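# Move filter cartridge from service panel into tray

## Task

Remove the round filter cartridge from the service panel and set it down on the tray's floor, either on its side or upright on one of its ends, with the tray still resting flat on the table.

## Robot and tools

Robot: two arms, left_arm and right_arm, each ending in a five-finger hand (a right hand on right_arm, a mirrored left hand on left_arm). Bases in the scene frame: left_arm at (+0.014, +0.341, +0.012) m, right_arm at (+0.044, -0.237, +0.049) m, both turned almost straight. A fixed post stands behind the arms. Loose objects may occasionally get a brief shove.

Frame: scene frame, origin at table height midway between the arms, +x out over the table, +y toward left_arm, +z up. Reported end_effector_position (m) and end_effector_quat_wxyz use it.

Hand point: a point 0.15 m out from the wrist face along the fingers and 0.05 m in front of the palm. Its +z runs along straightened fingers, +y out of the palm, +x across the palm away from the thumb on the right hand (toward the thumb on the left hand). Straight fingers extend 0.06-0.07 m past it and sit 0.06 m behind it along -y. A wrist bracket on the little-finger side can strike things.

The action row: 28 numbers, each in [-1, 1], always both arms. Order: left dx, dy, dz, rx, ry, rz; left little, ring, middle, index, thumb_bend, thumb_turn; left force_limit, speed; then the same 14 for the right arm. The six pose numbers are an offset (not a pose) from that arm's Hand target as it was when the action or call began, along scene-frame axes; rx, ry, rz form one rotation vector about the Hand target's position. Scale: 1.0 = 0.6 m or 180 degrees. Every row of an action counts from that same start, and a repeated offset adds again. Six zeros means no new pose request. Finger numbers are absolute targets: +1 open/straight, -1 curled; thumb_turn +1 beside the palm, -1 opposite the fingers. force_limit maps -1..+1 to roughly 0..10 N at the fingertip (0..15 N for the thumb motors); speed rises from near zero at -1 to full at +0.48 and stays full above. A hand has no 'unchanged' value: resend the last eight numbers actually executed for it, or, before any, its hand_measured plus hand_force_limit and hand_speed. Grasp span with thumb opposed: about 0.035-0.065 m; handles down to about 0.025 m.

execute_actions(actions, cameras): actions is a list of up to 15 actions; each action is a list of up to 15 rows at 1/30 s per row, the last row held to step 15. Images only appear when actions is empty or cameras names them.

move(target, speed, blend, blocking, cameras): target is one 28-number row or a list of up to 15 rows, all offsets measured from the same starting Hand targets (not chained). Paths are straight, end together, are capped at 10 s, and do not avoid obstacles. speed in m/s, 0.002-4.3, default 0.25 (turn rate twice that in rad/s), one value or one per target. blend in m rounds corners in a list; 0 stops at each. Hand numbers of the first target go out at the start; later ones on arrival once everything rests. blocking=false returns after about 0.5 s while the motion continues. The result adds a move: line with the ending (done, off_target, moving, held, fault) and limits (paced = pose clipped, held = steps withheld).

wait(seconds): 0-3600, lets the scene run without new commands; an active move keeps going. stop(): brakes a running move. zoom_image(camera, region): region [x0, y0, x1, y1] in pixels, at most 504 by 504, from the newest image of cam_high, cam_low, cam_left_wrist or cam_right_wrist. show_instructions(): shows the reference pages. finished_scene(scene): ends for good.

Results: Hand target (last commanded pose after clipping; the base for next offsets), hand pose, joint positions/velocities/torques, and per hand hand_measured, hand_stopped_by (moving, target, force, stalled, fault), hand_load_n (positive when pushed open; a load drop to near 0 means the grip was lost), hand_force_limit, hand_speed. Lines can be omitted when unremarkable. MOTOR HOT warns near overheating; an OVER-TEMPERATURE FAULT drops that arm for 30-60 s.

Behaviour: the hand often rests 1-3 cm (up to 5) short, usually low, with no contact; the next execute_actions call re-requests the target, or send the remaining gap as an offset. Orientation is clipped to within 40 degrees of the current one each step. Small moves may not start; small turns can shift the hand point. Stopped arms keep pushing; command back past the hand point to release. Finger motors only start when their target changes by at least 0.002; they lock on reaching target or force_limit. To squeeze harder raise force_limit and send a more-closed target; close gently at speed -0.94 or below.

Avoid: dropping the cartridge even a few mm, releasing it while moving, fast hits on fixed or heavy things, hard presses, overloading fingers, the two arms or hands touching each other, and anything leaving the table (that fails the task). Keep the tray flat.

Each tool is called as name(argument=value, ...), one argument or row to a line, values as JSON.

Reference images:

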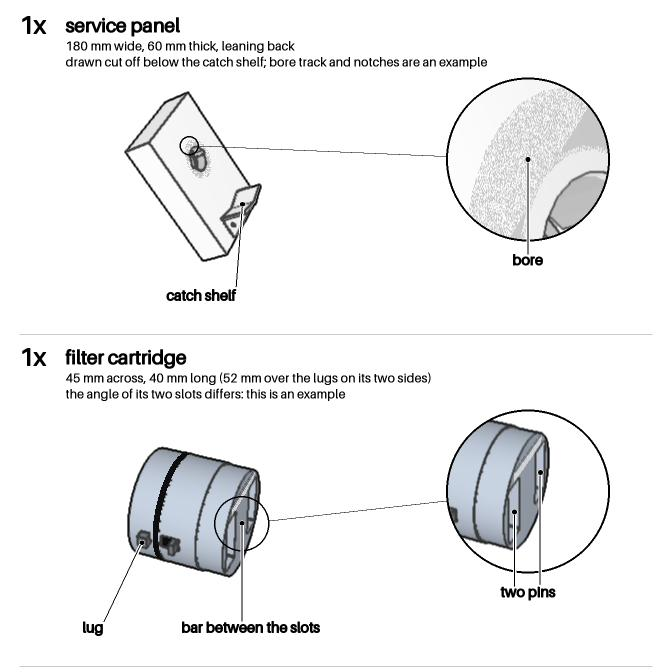

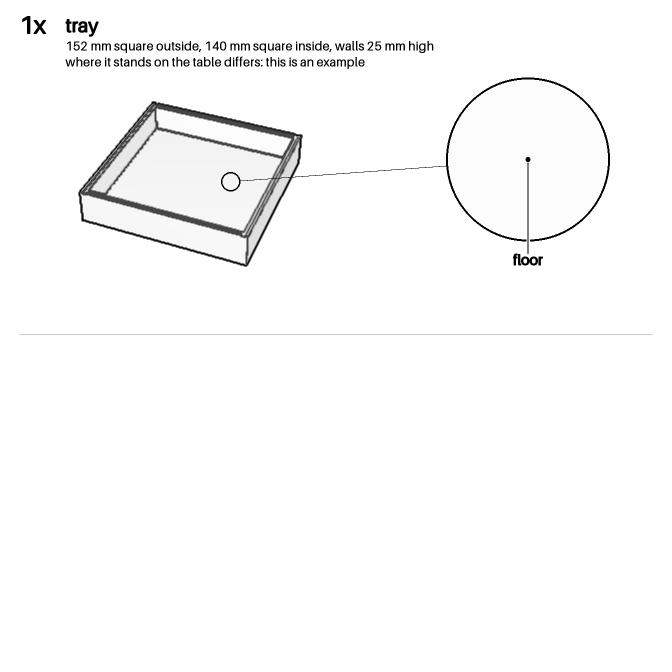

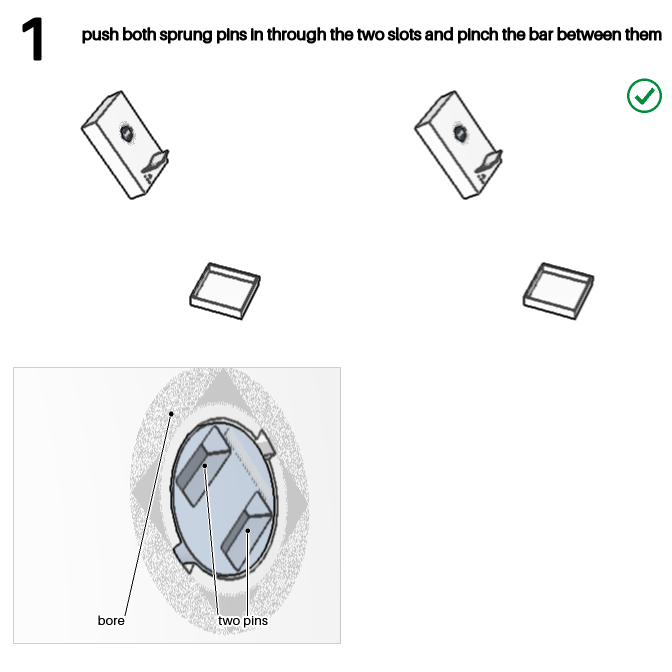

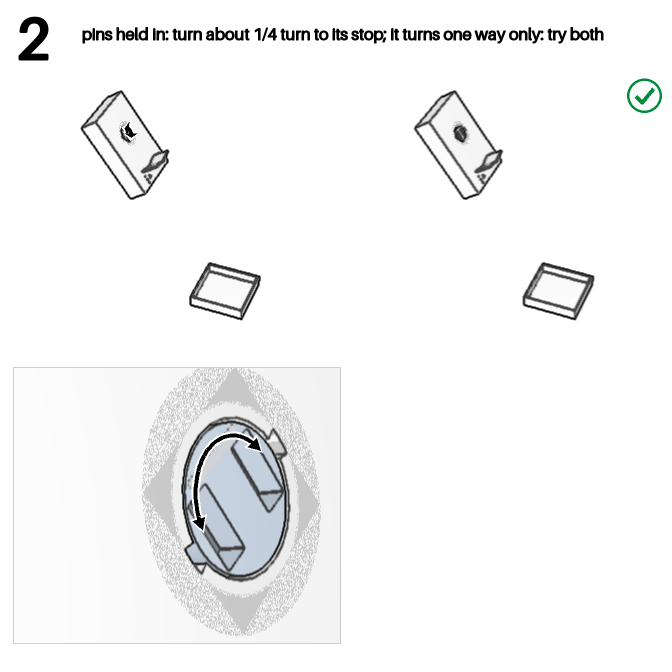

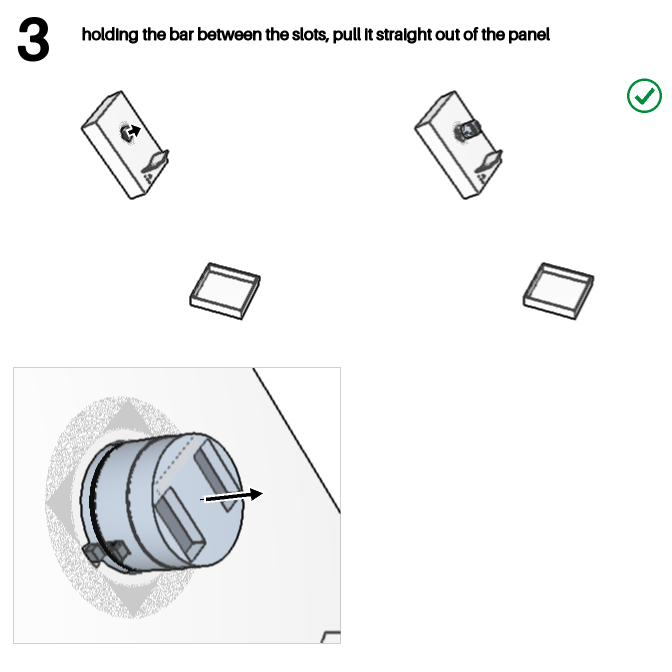

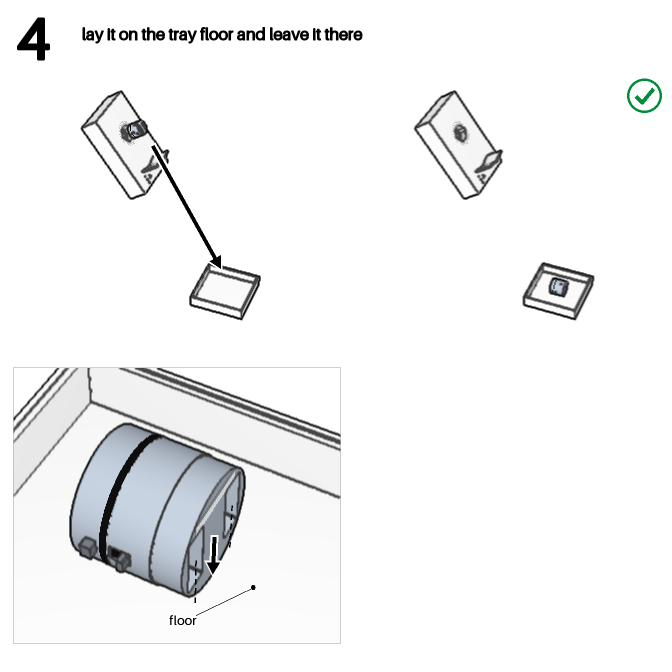

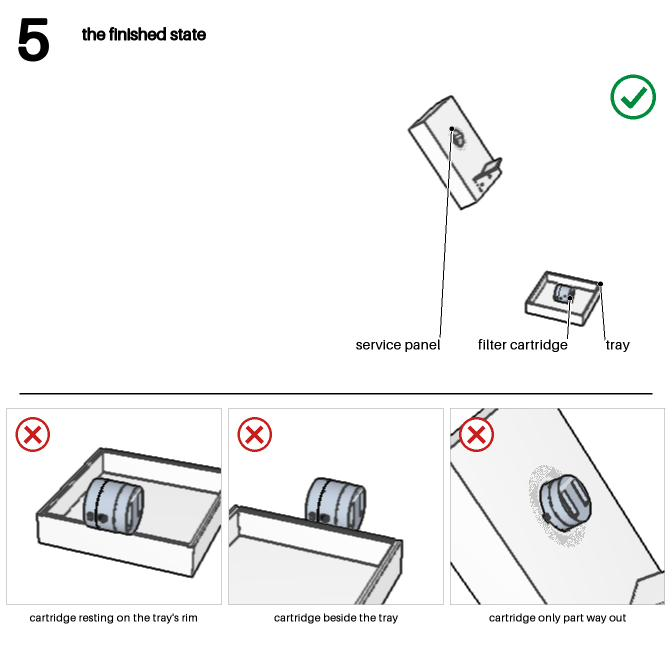

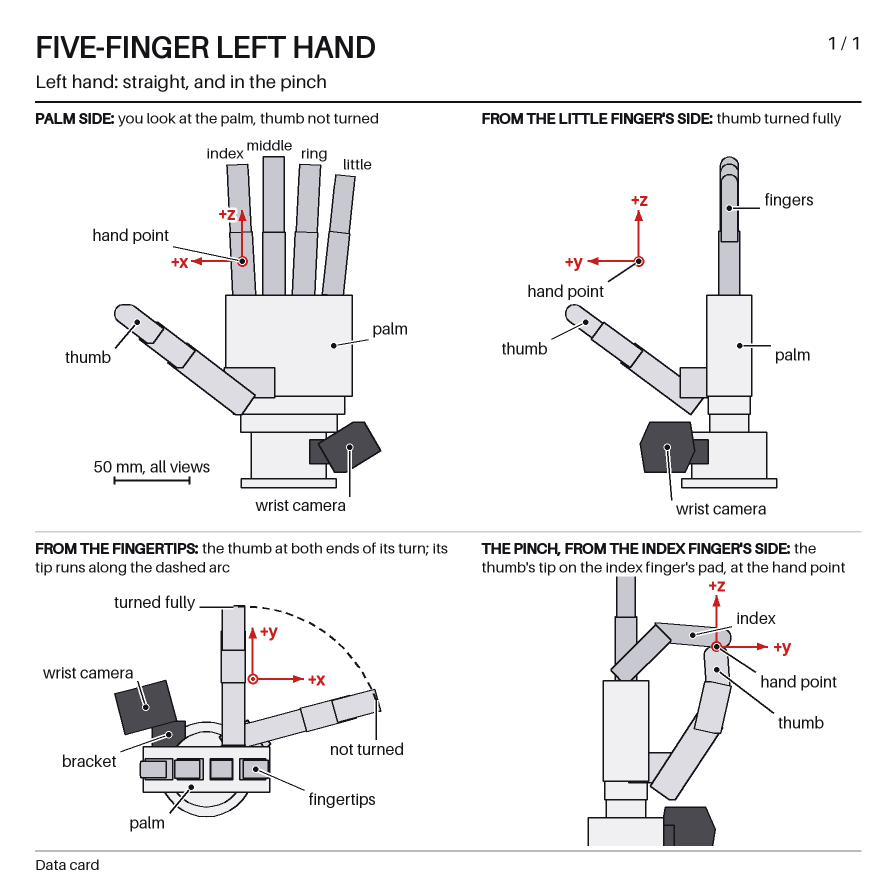

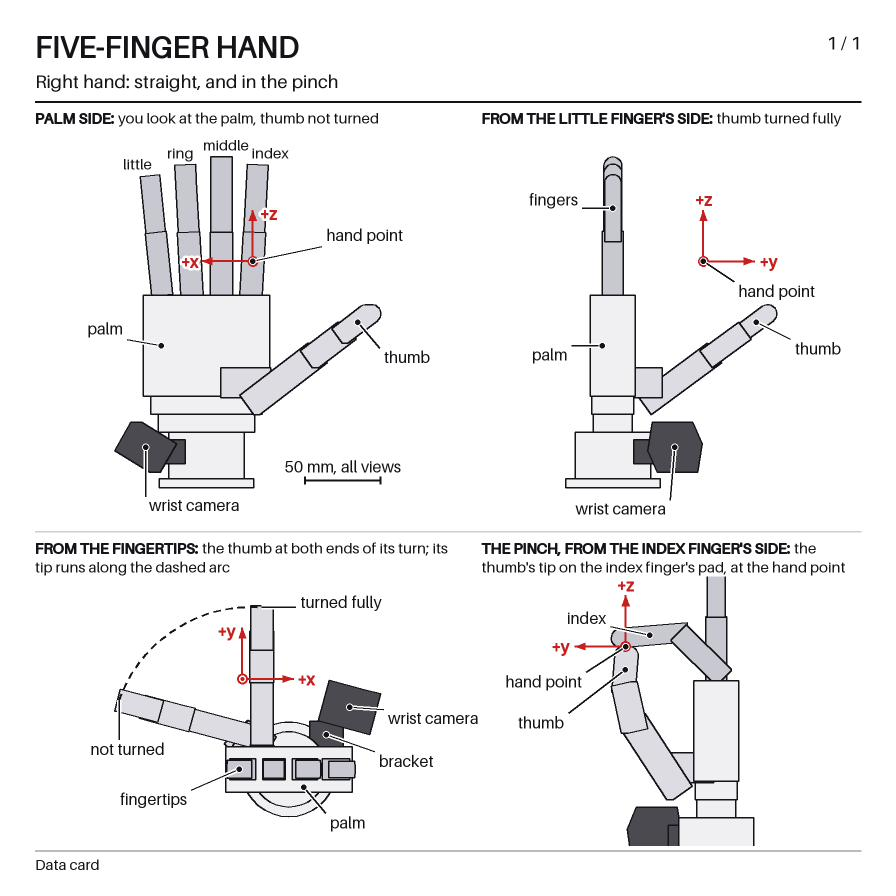

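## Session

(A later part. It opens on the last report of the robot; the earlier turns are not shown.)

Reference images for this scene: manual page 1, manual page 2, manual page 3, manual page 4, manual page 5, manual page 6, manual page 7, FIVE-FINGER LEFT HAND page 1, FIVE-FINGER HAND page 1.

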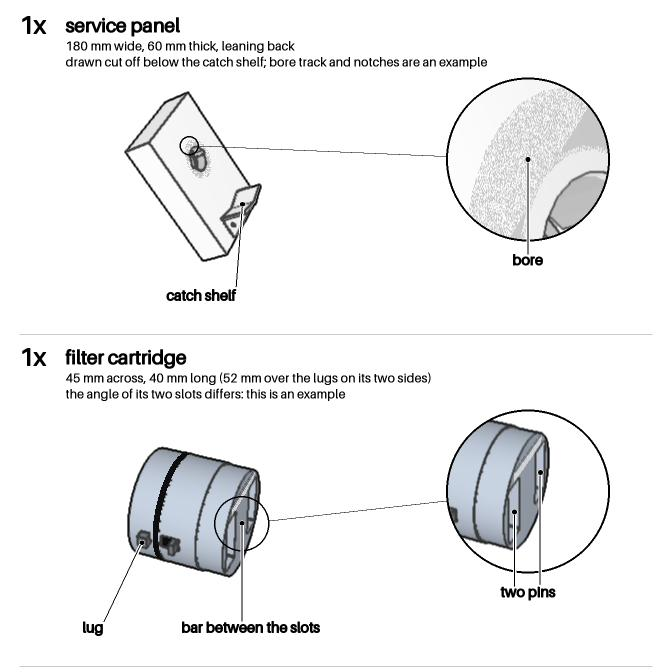

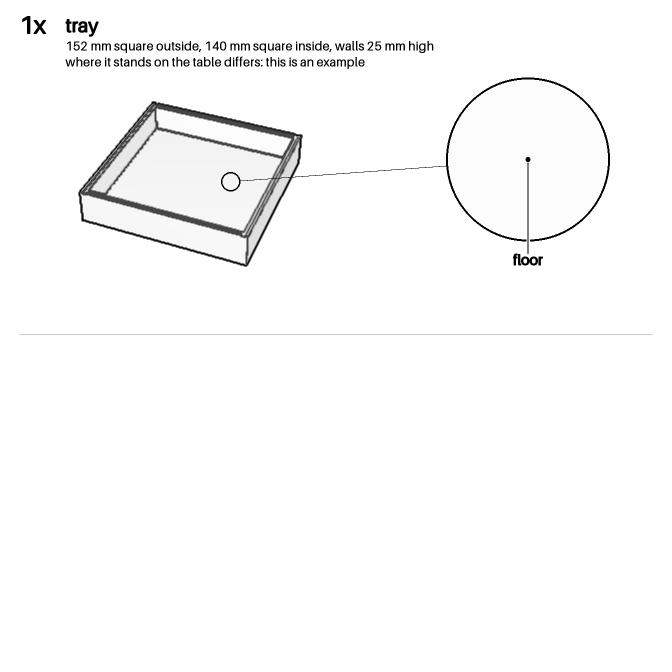

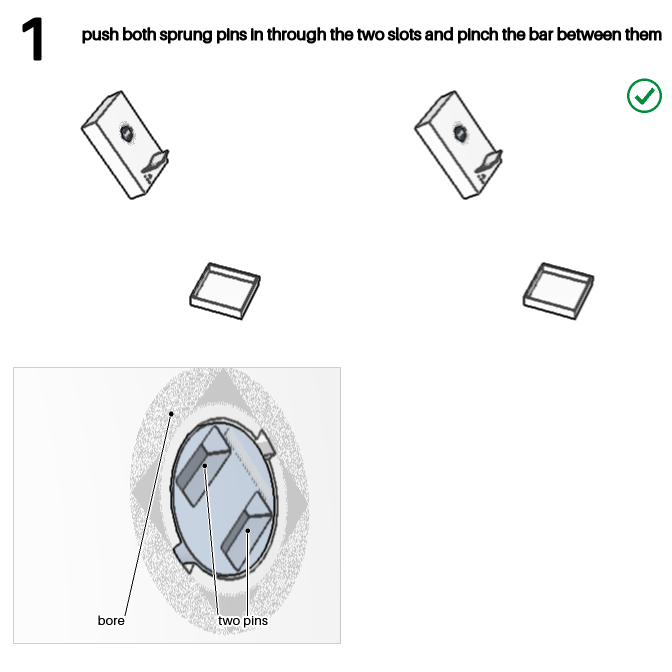

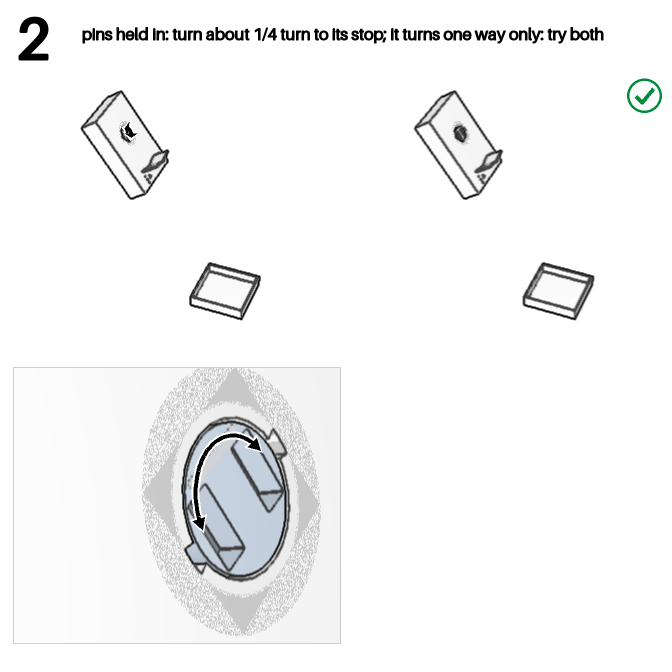

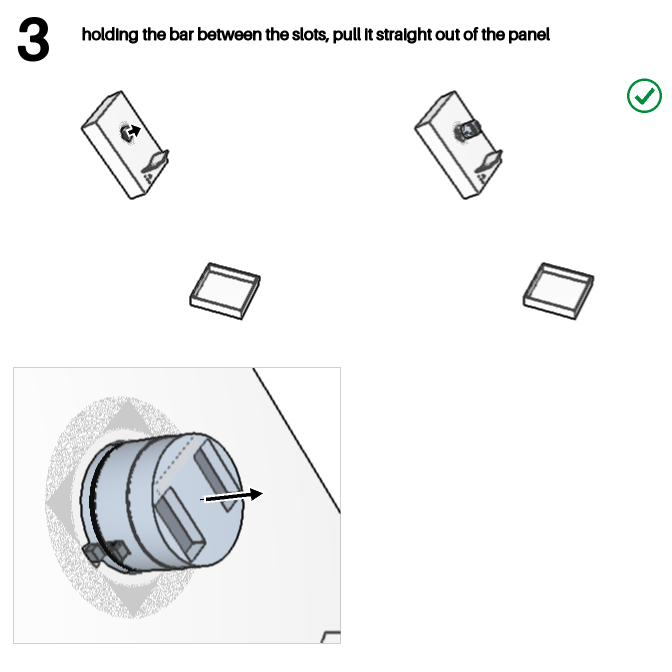

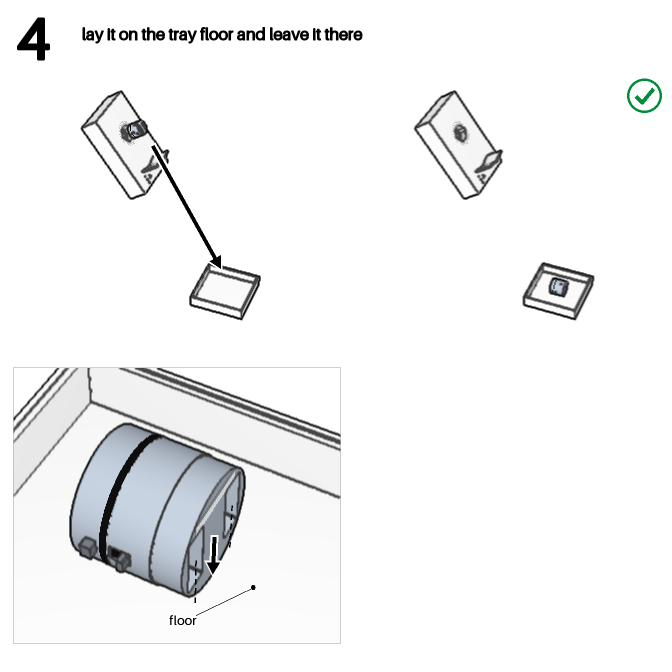

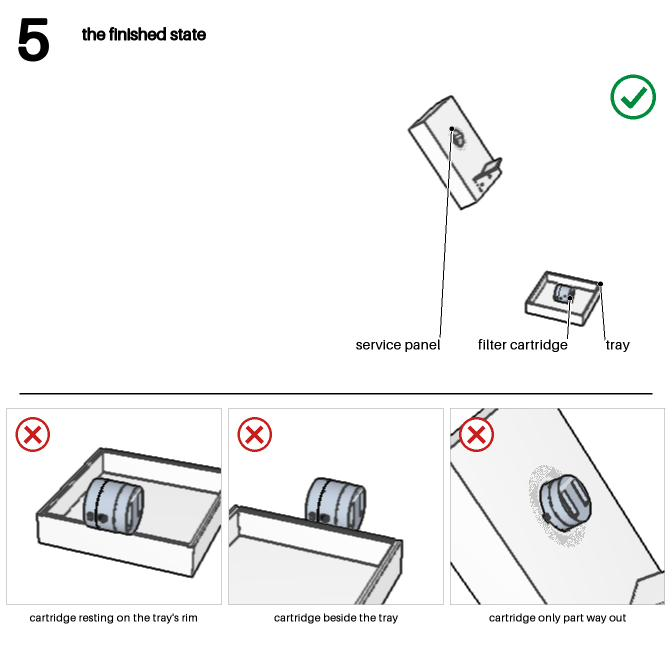

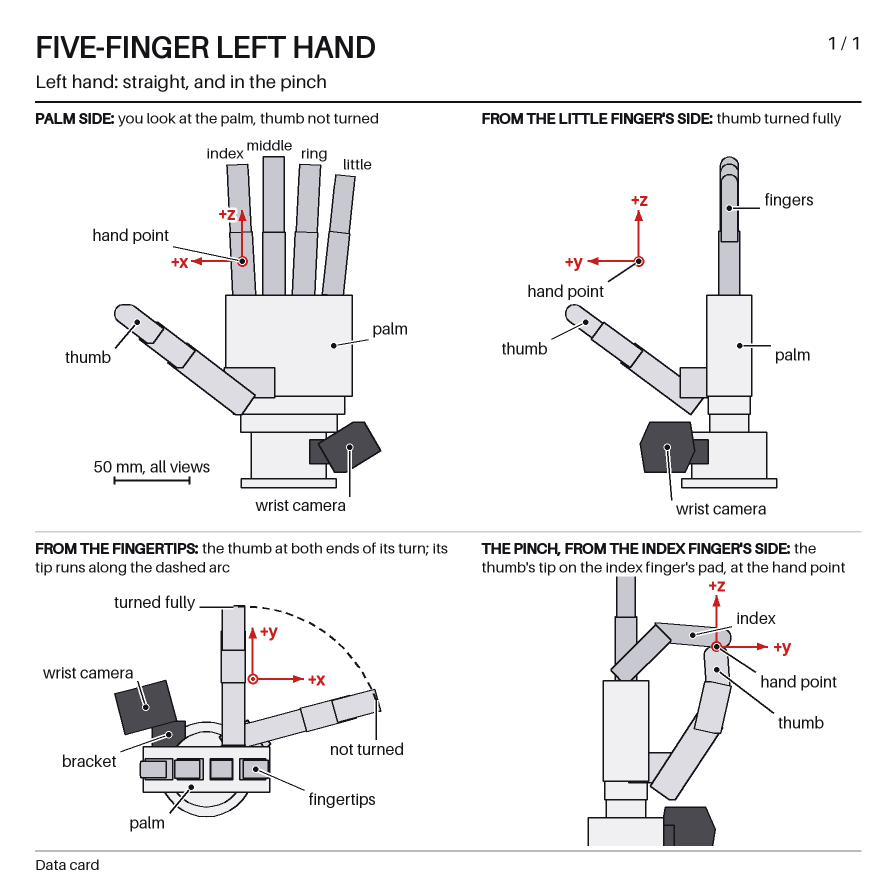

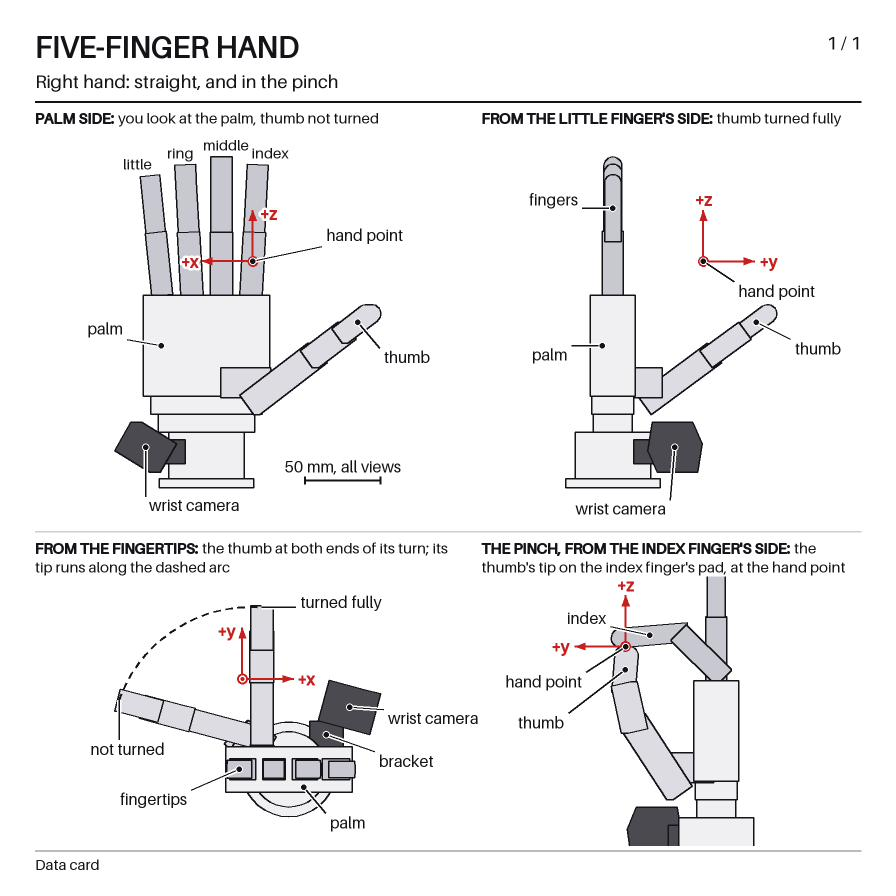

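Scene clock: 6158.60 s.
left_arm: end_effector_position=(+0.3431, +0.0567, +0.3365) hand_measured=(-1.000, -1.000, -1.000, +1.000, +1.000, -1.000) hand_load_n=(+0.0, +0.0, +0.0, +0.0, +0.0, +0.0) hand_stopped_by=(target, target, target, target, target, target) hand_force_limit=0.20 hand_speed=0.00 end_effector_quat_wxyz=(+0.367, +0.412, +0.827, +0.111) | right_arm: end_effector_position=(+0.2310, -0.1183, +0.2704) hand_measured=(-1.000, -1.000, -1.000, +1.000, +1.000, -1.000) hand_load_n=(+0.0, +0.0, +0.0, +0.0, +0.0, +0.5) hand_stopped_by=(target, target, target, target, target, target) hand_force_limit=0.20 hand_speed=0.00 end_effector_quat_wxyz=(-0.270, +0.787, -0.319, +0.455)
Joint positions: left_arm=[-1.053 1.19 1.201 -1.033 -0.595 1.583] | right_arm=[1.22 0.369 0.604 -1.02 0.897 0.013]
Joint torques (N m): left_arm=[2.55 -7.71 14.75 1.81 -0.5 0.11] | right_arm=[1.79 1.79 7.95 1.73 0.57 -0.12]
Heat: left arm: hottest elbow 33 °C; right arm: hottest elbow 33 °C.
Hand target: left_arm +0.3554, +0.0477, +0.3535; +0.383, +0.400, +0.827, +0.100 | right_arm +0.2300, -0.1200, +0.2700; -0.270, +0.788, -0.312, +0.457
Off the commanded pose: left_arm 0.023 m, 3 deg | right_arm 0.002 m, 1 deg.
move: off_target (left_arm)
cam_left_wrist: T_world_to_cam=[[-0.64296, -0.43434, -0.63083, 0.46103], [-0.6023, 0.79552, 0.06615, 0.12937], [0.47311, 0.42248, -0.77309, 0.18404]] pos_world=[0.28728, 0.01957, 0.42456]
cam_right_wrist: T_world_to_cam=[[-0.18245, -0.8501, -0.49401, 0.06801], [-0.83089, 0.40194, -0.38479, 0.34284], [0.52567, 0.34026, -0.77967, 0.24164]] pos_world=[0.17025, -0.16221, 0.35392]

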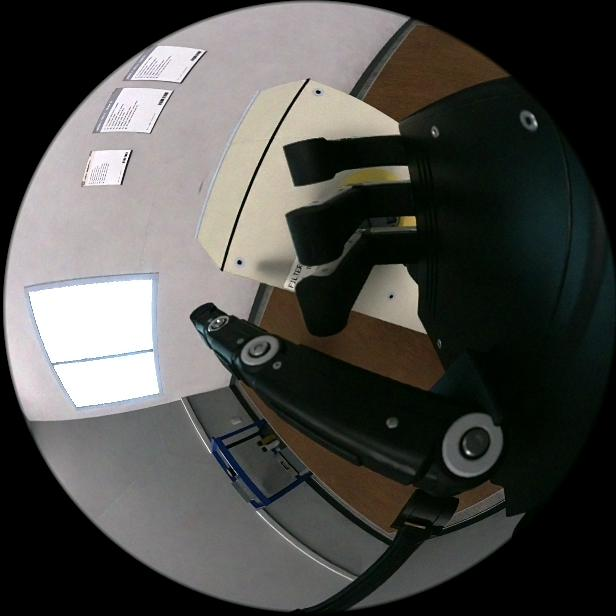

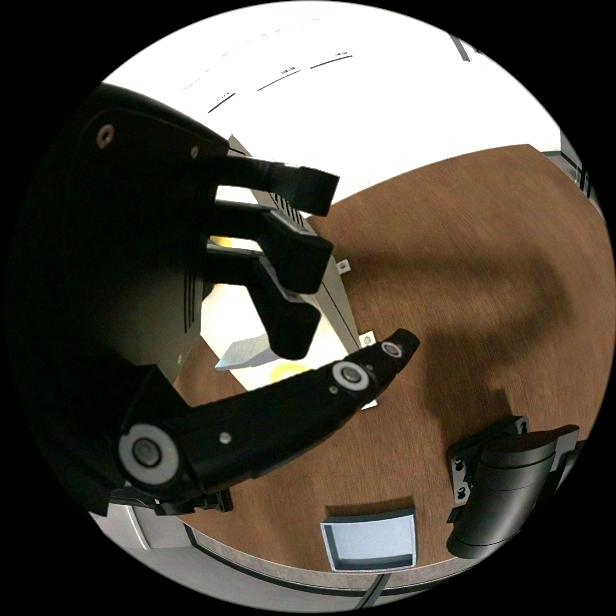

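move(
  target=[
    [-0.0025,0.0117,0.0435,0,0,0,-1,-1,-1,1,1,-1,0.2,0.0,0,0,0,0,0,0,-1,-1,-1,1,1,-1,0.2,0.0],
    [0.0398,0.0117,-0.0278,0,0,0,-1,-1,-1,1,1,-1,0.2,0.0,0,0,0,0,0,0,-1,-1,-1,1,1,-1,0.2,0.0],
  ],
  speed=0.06,
  cameras=["cam_left_wrist"],
)

zoom_image(
  camera="cam_left_wrist",
  region=[260, 80, 440, 360],
)

Scene clock: 6183.50 s.
left_arm: end_effector_position=(+0.3719, +0.0542, +0.3489) hand_measured=(-1.000, -1.000, -1.000, +1.000, +1.000, -1.000) hand_load_n=(+0.0, +0.0, +0.0, +0.0, +0.0, +0.0) hand_stopped_by=(target, target, target, target, target, target) hand_force_limit=0.20 hand_speed=0.00 end_effector_quat_wxyz=(+0.390, +0.400, +0.824, +0.094) | right_arm: end_effector_position=(+0.2310, -0.1183, +0.2704) hand_measured=(-1.000, -1.000, -1.000, +1.000, +1.000, -1.000) hand_load_n=(+0.0, +0.0, +0.0, +0.0, +0.0, +0.0) hand_stopped_by=(target, target, target, target, target, target) hand_force_limit=0.20 hand_speed=0.00 end_effector_quat_wxyz=(-0.270, +0.787, -0.319, +0.455)
Joint positions: left_arm=[-0.988 1.198 1.222 -0.95 -0.557 1.645] | right_arm=[1.22 0.369 0.604 -1.02 0.897 0.013]
Joint torques (N m): left_arm=[2.26 -7.77 9.84 1.92 -0.44 0.14] | right_arm=[1.9 1.61 7.95 1.66 0.57 -0.11]
Heat: left arm: hottest elbow 33 °C; right arm: hottest elbow 32 °C.
Hand target: left_arm +0.3792, +0.0546, +0.3368; +0.383, +0.400, +0.827, +0.100 | right_arm +0.2300, -0.1200, +0.2700; -0.270, +0.788, -0.312, +0.457
Off the commanded pose: left_arm 0.014 m, 1 deg | right_arm 0.002 m, 1 deg.
move: off_target (left_arm)
cam_left_wrist: T_world_to_cam=[[-0.62456, -0.46935, -0.62421, 0.47905], [-0.60382, 0.79711, 0.0048, 0.16976], [0.49531, 0.3799, -0.78124, 0.17789]] pos_world=[0.31359, 0.02195, 0.43719]

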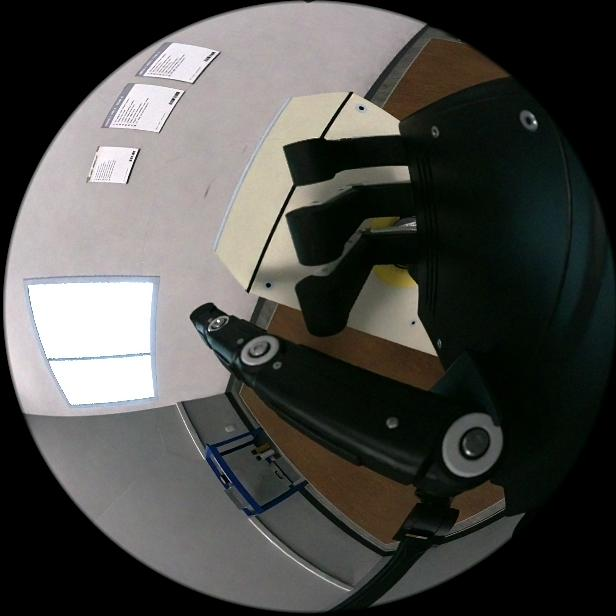

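Scaled by 1.800 from the camera's image (finer frame: 880x880).

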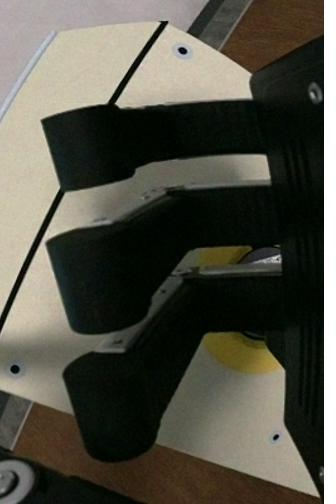

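move(
  target=[
    [0.0164,-0.004,-0.021,0,0,0,-1,-1,-1,1,1,-1,0.2,0.0,0,0,0,0,0,0,-1,-1,-1,1,1,-1,0.2,0.0],
  ],
  speed=0.05,
  cameras=[],
)

Scene clock: 6188.17 s.
left_arm: end_effector_position=(+0.3760, +0.0520, +0.3456) hand_measured=(-1.000, -1.000, -1.000, +1.000, +1.000, -1.000) hand_load_n=(+0.0, +0.0, +0.5, +0.0, +0.0, +0.0) hand_stopped_by=(target, target, target, target, target, target) hand_force_limit=0.20 hand_speed=0.00 end_effector_quat_wxyz=(+0.393, +0.402, +0.822, +0.091) | right_arm: end_effector_position=(+0.2310, -0.1183, +0.2704) hand_measured=(-1.000, -1.000, -1.000, +1.000, +1.000, -1.000) hand_load_n=(+0.0, +0.0, +0.0, +0.0, +0.0, +0.0) hand_stopped_by=(target, target, target, target, target, target) hand_force_limit=0.20 hand_speed=0.00 end_effector_quat_wxyz=(-0.270, +0.787, -0.319, +0.455)
Joint positions: left_arm=[-0.981 1.201 1.213 -0.924 -0.547 1.66] | right_arm=[1.22 0.369 0.604 -1.02 0.897 0.013]
Joint torques (N m): left_arm=[3.14 -6.77 8.98 2.69 -0.4 0.14] | right_arm=[1.73 1.55 7.9 1.68 0.56 -0.12]
Heat: left arm: hottest elbow 33 °C; right arm: hottest elbow 32 °C.
Hand target: left_arm +0.3891, +0.0522, +0.3242; +0.383, +0.400, +0.827, +0.100 | right_arm +0.2300, -0.1200, +0.2700; -0.270, +0.788, -0.312, +0.457
Off the commanded pose: left_arm 0.025 m, 2 deg | right_arm 0.002 m, 1 deg.
move: off_target (left_arm)

move(
  target=[
    [0.0098,0.0073,-0.015,0,0,0,-1,-1,-1,1,1,-1,0.2,0.0,0,0,0,0,0,0,-1,-1,-1,1,1,-1,0.2,0.0],
  ],
  speed=0.05,
  cameras=["cam_right_wrist"],
)

Scene clock: 6194.33 s.
left_arm: end_effector_position=(+0.3752, +0.0510, +0.3429) hand_measured=(-1.000, -1.000, -1.000, +1.000, +1.000, -1.000) hand_load_n=(+0.0, +0.0, +0.0, +0.0, -0.5, +0.0) hand_stopped_by=(target, target, target, target, target, target) hand_force_limit=0.20 hand_speed=0.00 end_effector_quat_wxyz=(+0.397, +0.406, +0.819, +0.084) | right_arm: end_effector_position=(+0.2310, -0.1183, +0.2704) hand_measured=(-1.000, -1.000, -1.000, +1.000, +1.000, -1.000) hand_load_n=(+0.0, -0.5, +0.0, +0.0, +0.0, +0.0) hand_stopped_by=(target, target, target, target, target, target) hand_force_limit=0.20 hand_speed=0.00 end_effector_quat_wxyz=(-0.270, +0.787, -0.319, +0.455)
Joint positions: left_arm=[-0.98 1.189 1.193 -0.899 -0.535 1.674] | right_arm=[1.22 0.369 0.604 -1.02 0.897 0.013]
Joint torques (N m): left_arm=[4.37 -6.01 8.38 2.97 -0.45 0.17] | right_arm=[1.9 1.73 7.95 1.69 0.57 -0.13]
Heat: left arm: hottest elbow 33 °C; right arm: hottest elbow 32 °C.
Hand target: left_arm +0.3949, +0.0567, +0.3152; +0.383, +0.400, +0.827, +0.100 | right_arm +0.2300, -0.1200, +0.2700; -0.270, +0.788, -0.312, +0.457
Off the commanded pose: left_arm 0.034 m, 3 deg | right_arm 0.002 m, 1 deg.
move: off_target (left_arm)
cam_right_wrist: T_world_to_cam=[[-0.18245, -0.8501, -0.49401, 0.06801], [-0.83089, 0.40194, -0.38479, 0.34284], [0.52567, 0.34026, -0.77967, 0.24164]] pos_world=[0.17025, -0.16221, 0.35392]

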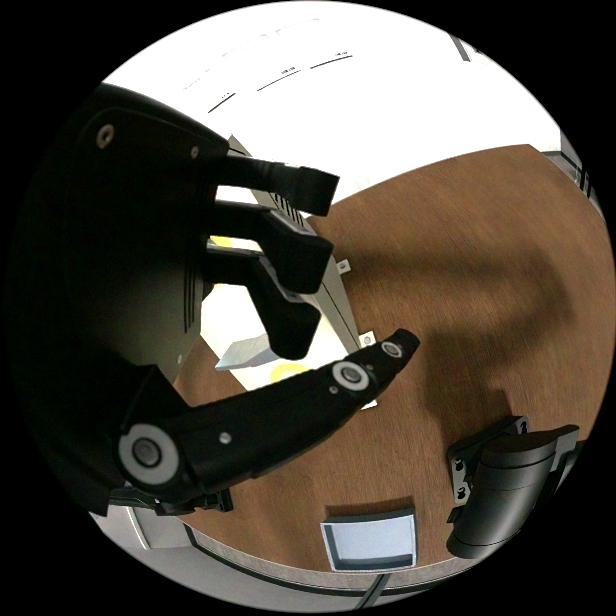

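move(
  target=[
    [-0.158,0.0305,0.0913,0,0,0,-1,-1,-1,1,1,-1,0.2,0.0,0,0,0,0,0,0,-1,-1,-1,1,1,-1,0.2,0.0],
    [-0.158,0.0305,0.0913,0.046,-0.023,0.058,1,-1,-1,-1,1,-1,0.2,0.3,0,0,0,0,0,0,-1,-1,-1,1,1,-1,0.2,0.0],
    [-0.134,0.0588,0.0128,0.046,-0.023,0.058,1,-1,-1,-1,1,-1,0.2,0.0,0,0,0,0,0,0,-1,-1,-1,1,1,-1,0.2,0.0],
  ],
  speed=0.1,
  cameras=["cam_left_wrist"],
)

Scene clock: 6231.43 s.
left_arm: end_effector_position=(+0.3018, +0.0873, +0.3562) hand_measured=(-1.000, -1.000, -1.000, +1.000, +1.000, -1.000) hand_load_n=(+0.0, +0.0, +0.0, +0.0, -0.5, +0.0) hand_stopped_by=(target, target, target, target, target, target) hand_force_limit=0.20 hand_speed=0.00 end_effector_quat_wxyz=(+0.372, +0.384, +0.830, +0.157) | right_arm: end_effector_position=(+0.2310, -0.1183, +0.2704) hand_measured=(-1.000, -1.000, -1.000, +1.000, +1.000, -1.000) hand_load_n=(+0.0, +0.0, +0.0, +0.0, +0.0, +0.0) hand_stopped_by=(target, target, target, target, target, target) hand_force_limit=0.20 hand_speed=0.00 end_effector_quat_wxyz=(-0.270, +0.787, -0.319, +0.455)
Joint positions: left_arm=[-1.151 1.137 1.196 -1.208 -0.739 1.42] | right_arm=[1.22 0.369 0.604 -1.02 0.897 0.013]
Joint torques (N m): left_arm=[1.32 -8.18 10.54 0.95 -0.66 0.1] | right_arm=[1.85 1.79 7.92 1.7 0.57 -0.12]
Heat: left arm: hottest elbow 31 °C; right arm: hottest elbow 32 °C.
Hand target: left_arm +0.3015, +0.0883, +0.3581; +0.374, +0.385, +0.830, +0.154 (not the last commanded pose) | right_arm +0.2300, -0.1200, +0.2700; -0.270, +0.788, -0.312, +0.457
Off the commanded pose: left_arm 0.036 m, 7 deg | right_arm 0.002 m, 1 deg.
move: held (left_arm; a check stopped the path); path passed 1 of 3 targets; target 2's new numbers were not sent; target 3's new numbers were not sent; limits=held
pose unreachable (left arm): on one or more control steps of this call, first in action 0 (counted from 0), this arm could not follow its commanded pose, so it was not sent that pose on those steps. It may still have moved: this result reports where it is.
cause: moving toward the commanded pose would bring a part of the arm too close to another arm (a part of this arm just beyond joint 4 (wrist pitch) and a part of the right arm just beyond its joint 4 (wrist pitch), 23 mm apart when this arm was first held).
cam_left_wrist: T_world_to_cam=[[-0.57403, -0.45018, -0.68398, 0.45976], [-0.66855, 0.73998, 0.07403, 0.10085], [0.4728, 0.49977, -0.72574, 0.18227]] pos_world=[0.24516, 0.04125, 0.43928]

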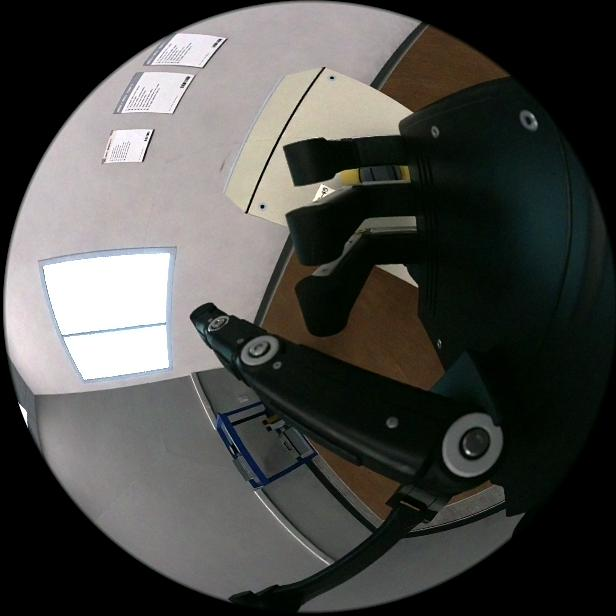

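move(
  target=[
    [0,0,0,0,0,0,-1,-1,-1,1,1,-1,0.2,0.0,-0.05,-0.1333,-0.0333,0,0,0,-1,-1,-1,1,1,-1,0.2,0.0],
  ],
  speed=0.15,
  cameras=[],
)

Scene clock: 6235.43 s.
left_arm: end_effector_position=(+0.3018, +0.0873, +0.3562) hand_measured=(-1.000, -1.000, -1.000, +1.000, +1.000, -1.000) hand_load_n=(+0.0, +0.0, +0.0, +0.0, +0.0, +0.0) hand_stopped_by=(target, target, target, target, target, target) hand_force_limit=0.20 hand_speed=0.00 end_effector_quat_wxyz=(+0.372, +0.384, +0.830, +0.157) | right_arm: end_effector_position=(+0.2015, -0.1990, +0.2478) hand_measured=(-1.000, -1.000, -1.000, +1.000, +1.000, -1.000) hand_load_n=(+0.0, +0.0, +0.0, +0.0, +0.0, +0.0) hand_stopped_by=(target, target, target, target, target, target) hand_force_limit=0.20 hand_speed=0.00 end_effector_quat_wxyz=(-0.265, +0.791, -0.308, +0.457)
Joint positions: left_arm=[-1.151 1.137 1.196 -1.208 -0.739 1.42] | right_arm=[1.207 0.031 0.539 -1.281 0.886 -0.028]
Joint torques (N m): left_arm=[1.32 -8.41 10.35 0.98 -0.64 0.12] | right_arm=[1.85 4.84 8.03 1.28 0.56 0.13]
Heat: left arm: hottest elbow 31 °C; right arm: hottest elbow 32 °C.
Hand target: left_arm +0.3015, +0.0883, +0.3581; +0.374, +0.385, +0.830, +0.154 | right_arm +0.2000, -0.2000, +0.2500; -0.270, +0.788, -0.312, +0.457
Off the commanded pose: left_arm 0.002 m, 0 deg | right_arm 0.003 m, 1 deg.
move: done

move(
  target=[
    [0,0,0,0.0192,-0.0146,0.0352,1,-1,-1,-1,1,-1,0.2,0.3,0,0,0,0,0,0,-1,-1,-1,1,1,-1,0.2,0.0],
    [0.0217,0.0062,-0.0587,0.0192,-0.0146,0.0352,1,-1,-1,-1,1,-1,0.2,0.0,0,0,0,0,0,0,-1,-1,-1,1,1,-1,0.2,0.0],
  ],
  speed=0.1,
  cameras=["cam_left_wrist"],
)

Scene clock: 6243.27 s.
left_arm: end_effector_position=(+0.3089, +0.0911, +0.3329) hand_measured=(+1.000, -1.000, -1.000, -1.000, +1.000, -1.000) hand_load_n=(+0.0, +0.0, +0.0, +0.0, +0.0, +0.0) hand_stopped_by=(target, target, target, target, target, target) hand_force_limit=0.20 hand_speed=0.00 end_effector_quat_wxyz=(+0.379, +0.346, +0.834, +0.200) | right_arm: end_effector_position=(+0.2013, -0.1991, +0.2476) hand_measured=(-1.000, -1.000, -1.000, +1.000, +1.000, -1.000) hand_load_n=(+0.0, +0.0, +0.5, +0.0, +0.0, +0.0) hand_stopped_by=(target, target, target, target, target, target) hand_force_limit=0.20 hand_speed=0.00 end_effector_quat_wxyz=(-0.265, +0.790, -0.309, +0.458)
Joint positions: left_arm=[-1.148 1.197 1.156 -1.184 -0.834 1.332] | right_arm=[1.217 0.031 0.539 -1.288 0.894 -0.016]
Joint torques (N m): left_arm=[2.43 -7.3 9.31 1.29 -0.73 0.12] | right_arm=[1.96 5.01 8.09 1.28 0.56 0.13]
Heat: left arm: hottest elbow 31 °C; right arm: hottest elbow 32 °C.
Hand target: left_arm +0.3145, +0.0919, +0.3230; +0.372, +0.346, +0.836, +0.208 | right_arm +0.2000, -0.1999, +0.2500; -0.270, +0.788, -0.312, +0.457
Off the commanded pose: left_arm 0.012 m, 1 deg | right_arm 0.003 m, 1 deg.
move: off_target (left_arm); target 2's new numbers were sent with left_arm's hand 0.012 m and 1 deg from that target
cam_left_wrist: T_world_to_cam=[[-0.49019, -0.47575, -0.73032, 0.44146], [-0.74034, 0.66947, 0.0608, 0.1375], [0.46, 0.5705, -0.68039, 0.14261]] pos_world=[0.2526, 0.03662, 0.41108]

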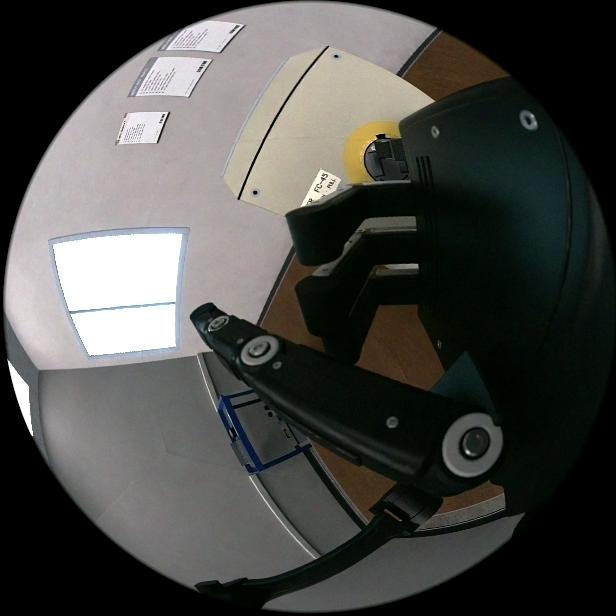

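zoom_image(
  camera="cam_left_wrist",
  region=[320, 100, 440, 220],
)

Scaled by 4.200 from the camera's image (finer frame: 880x880).

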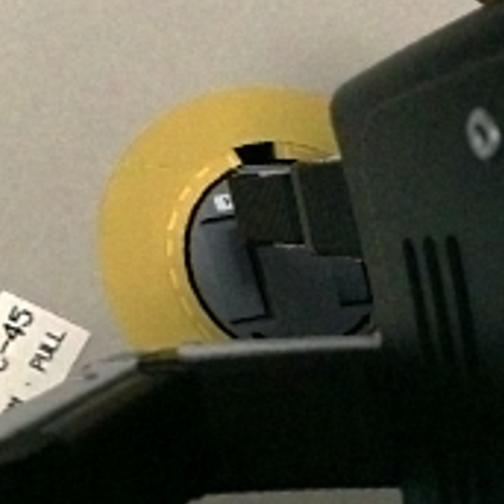

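move(
  target=[
    [0.0195,0.0082,-0.0448,0,0,0,1,-1,-1,-1,1,-1,0.2,0.0,0,0,0,0,0,0,-1,-1,-1,1,1,-1,0.2,0.0],
  ],
  speed=0.06,
  cameras=["cam_left_wrist"],
)

zoom_image(
  camera="cam_left_wrist",
  region=[320, 100, 440, 220],
)

Scene clock: 6279.73 s.
left_arm: end_effector_position=(+0.3209, +0.0954, +0.3073) hand_measured=(+1.000, -1.000, -1.000, -1.000, +1.000, -1.000) hand_load_n=(+0.0, +0.0, +0.0, +0.0, +0.0, +0.0) hand_stopped_by=(target, target, target, target, target, target) hand_force_limit=0.20 hand_speed=0.00 end_effector_quat_wxyz=(+0.381, +0.345, +0.835, +0.200) | right_arm: end_effector_position=(+0.2013, -0.1991, +0.2476) hand_measured=(-1.000, -1.000, -1.000, +1.000, +1.000, -1.000) hand_load_n=(+0.0, +0.5, +0.0, +0.0, +0.0, +0.0) hand_stopped_by=(target, target, target, target, target, target) hand_force_limit=0.20 hand_speed=0.00 end_effector_quat_wxyz=(-0.265, +0.790, -0.309, +0.458)
Joint positions: left_arm=[-1.113 1.197 1.086 -1.075 -0.822 1.38] | right_arm=[1.217 0.031 0.539 -1.288 0.894 -0.016]
Joint torques (N m): left_arm=[2.43 -7.12 9.24 1.4 -0.7 0.16] | right_arm=[1.85 5.07 8.1 1.33 0.57 0.13]
Heat: left arm: hottest elbow 30 °C; right arm: hottest elbow 31 °C.
Hand target: left_arm +0.3263, +0.0969, +0.2961; +0.372, +0.346, +0.836, +0.208 | right_arm +0.2000, -0.1999, +0.2500; -0.270, +0.788, -0.312, +0.457
Off the commanded pose: left_arm 0.013 m, 1 deg | right_arm 0.003 m, 1 deg.
move: off_target (left_arm)
cam_left_wrist: T_world_to_cam=[[-0.48811, -0.47859, -0.72986, 0.43015], [-0.74134, 0.66868, 0.05731, 0.14656], [0.46062, 0.56905, -0.68119, 0.11747]] pos_world=[0.2645, 0.04102, 0.38557]

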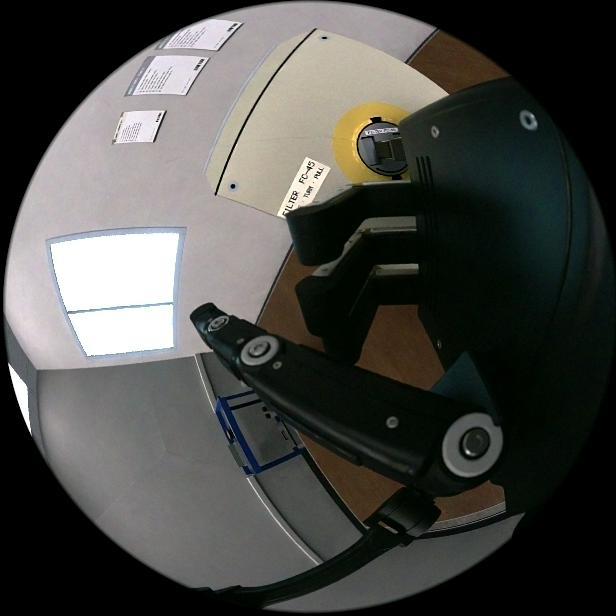

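Scaled by 4.200 from the camera's image (finer frame: 880x880).

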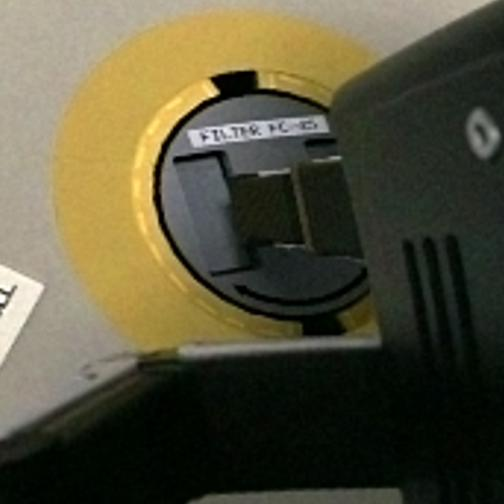

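move(
  target=[
    [0.0180,0,-0.0126,0,0,0,1,-1,-1,-1,1,-1,0.2,0.0,0,0,0,0,0,0,-1,-1,-1,1,1,-1,0.2,0.0],
  ],
  speed=0.05,
  cameras=["cam_left_wrist"],
)

zoom_image(
  camera="cam_left_wrist",
  region=[320, 100, 440, 220],
)

Scene clock: 6288.40 s.
left_arm: end_effector_position=(+0.3314, +0.0952, +0.3008) hand_measured=(+1.000, -1.000, -1.000, -1.000, +1.000, -1.000) hand_load_n=(+0.0, +0.0, +0.0, +0.0, +0.0, +0.0) hand_stopped_by=(target, target, target, target, target, target) hand_force_limit=0.20 hand_speed=0.00 end_effector_quat_wxyz=(+0.381, +0.344, +0.834, +0.199) | right_arm: end_effector_position=(+0.2013, -0.1991, +0.2476) hand_measured=(-1.000, -1.000, -1.000, +1.000, +1.000, -1.000) hand_load_n=(+0.0, +0.0, +0.0, +0.0, +0.0, +0.0) hand_stopped_by=(target, target, target, target, target, target) hand_force_limit=0.20 hand_speed=0.00 end_effector_quat_wxyz=(-0.265, +0.790, -0.309, +0.458)
Joint positions: left_arm=[-1.086 1.206 1.074 -1.025 -0.813 1.416] | right_arm=[1.217 0.031 0.539 -1.288 0.894 -0.016]
Joint torques (N m): left_arm=[2.55 -7.12 9.14 1.39 -0.67 0.12] | right_arm=[1.79 5.07 8.09 1.26 0.56 0.13]
Heat: left arm: hottest elbow 30 °C; right arm: hottest elbow 31 °C.
Hand target: left_arm +0.3370, +0.0969, +0.2884; +0.372, +0.346, +0.836, +0.208 | right_arm +0.2000, -0.1999, +0.2500; -0.270, +0.788, -0.312, +0.457
Off the commanded pose: left_arm 0.014 m, 1 deg | right_arm 0.003 m, 1 deg.
move: off_target (left_arm)
cam_left_wrist: T_world_to_cam=[[-0.48731, -0.47975, -0.72964, 0.43015], [-0.74132, 0.66887, 0.05531, 0.15539], [0.4615, 0.56784, -0.68159, 0.10815]] pos_world=[0.2749, 0.04102, 0.37897]

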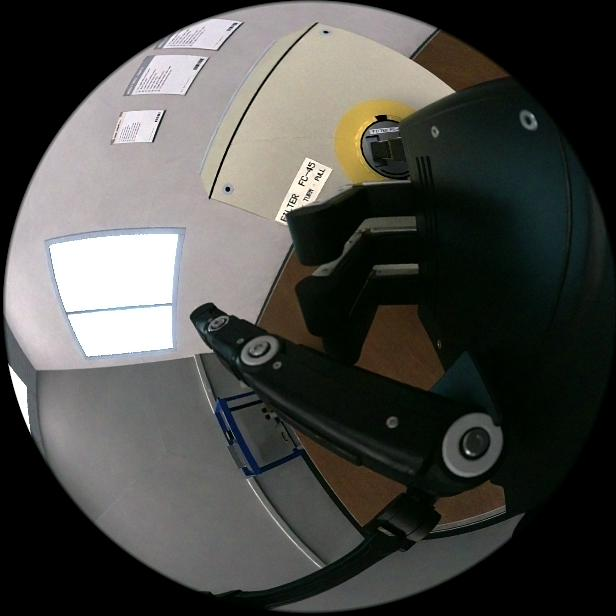

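Scaled by 4.200 from the camera's image (finer frame: 880x880).

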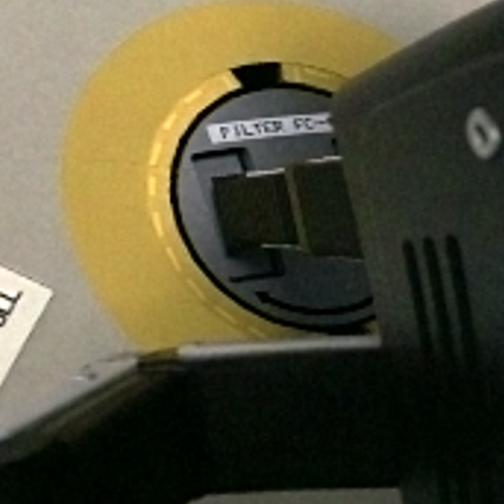

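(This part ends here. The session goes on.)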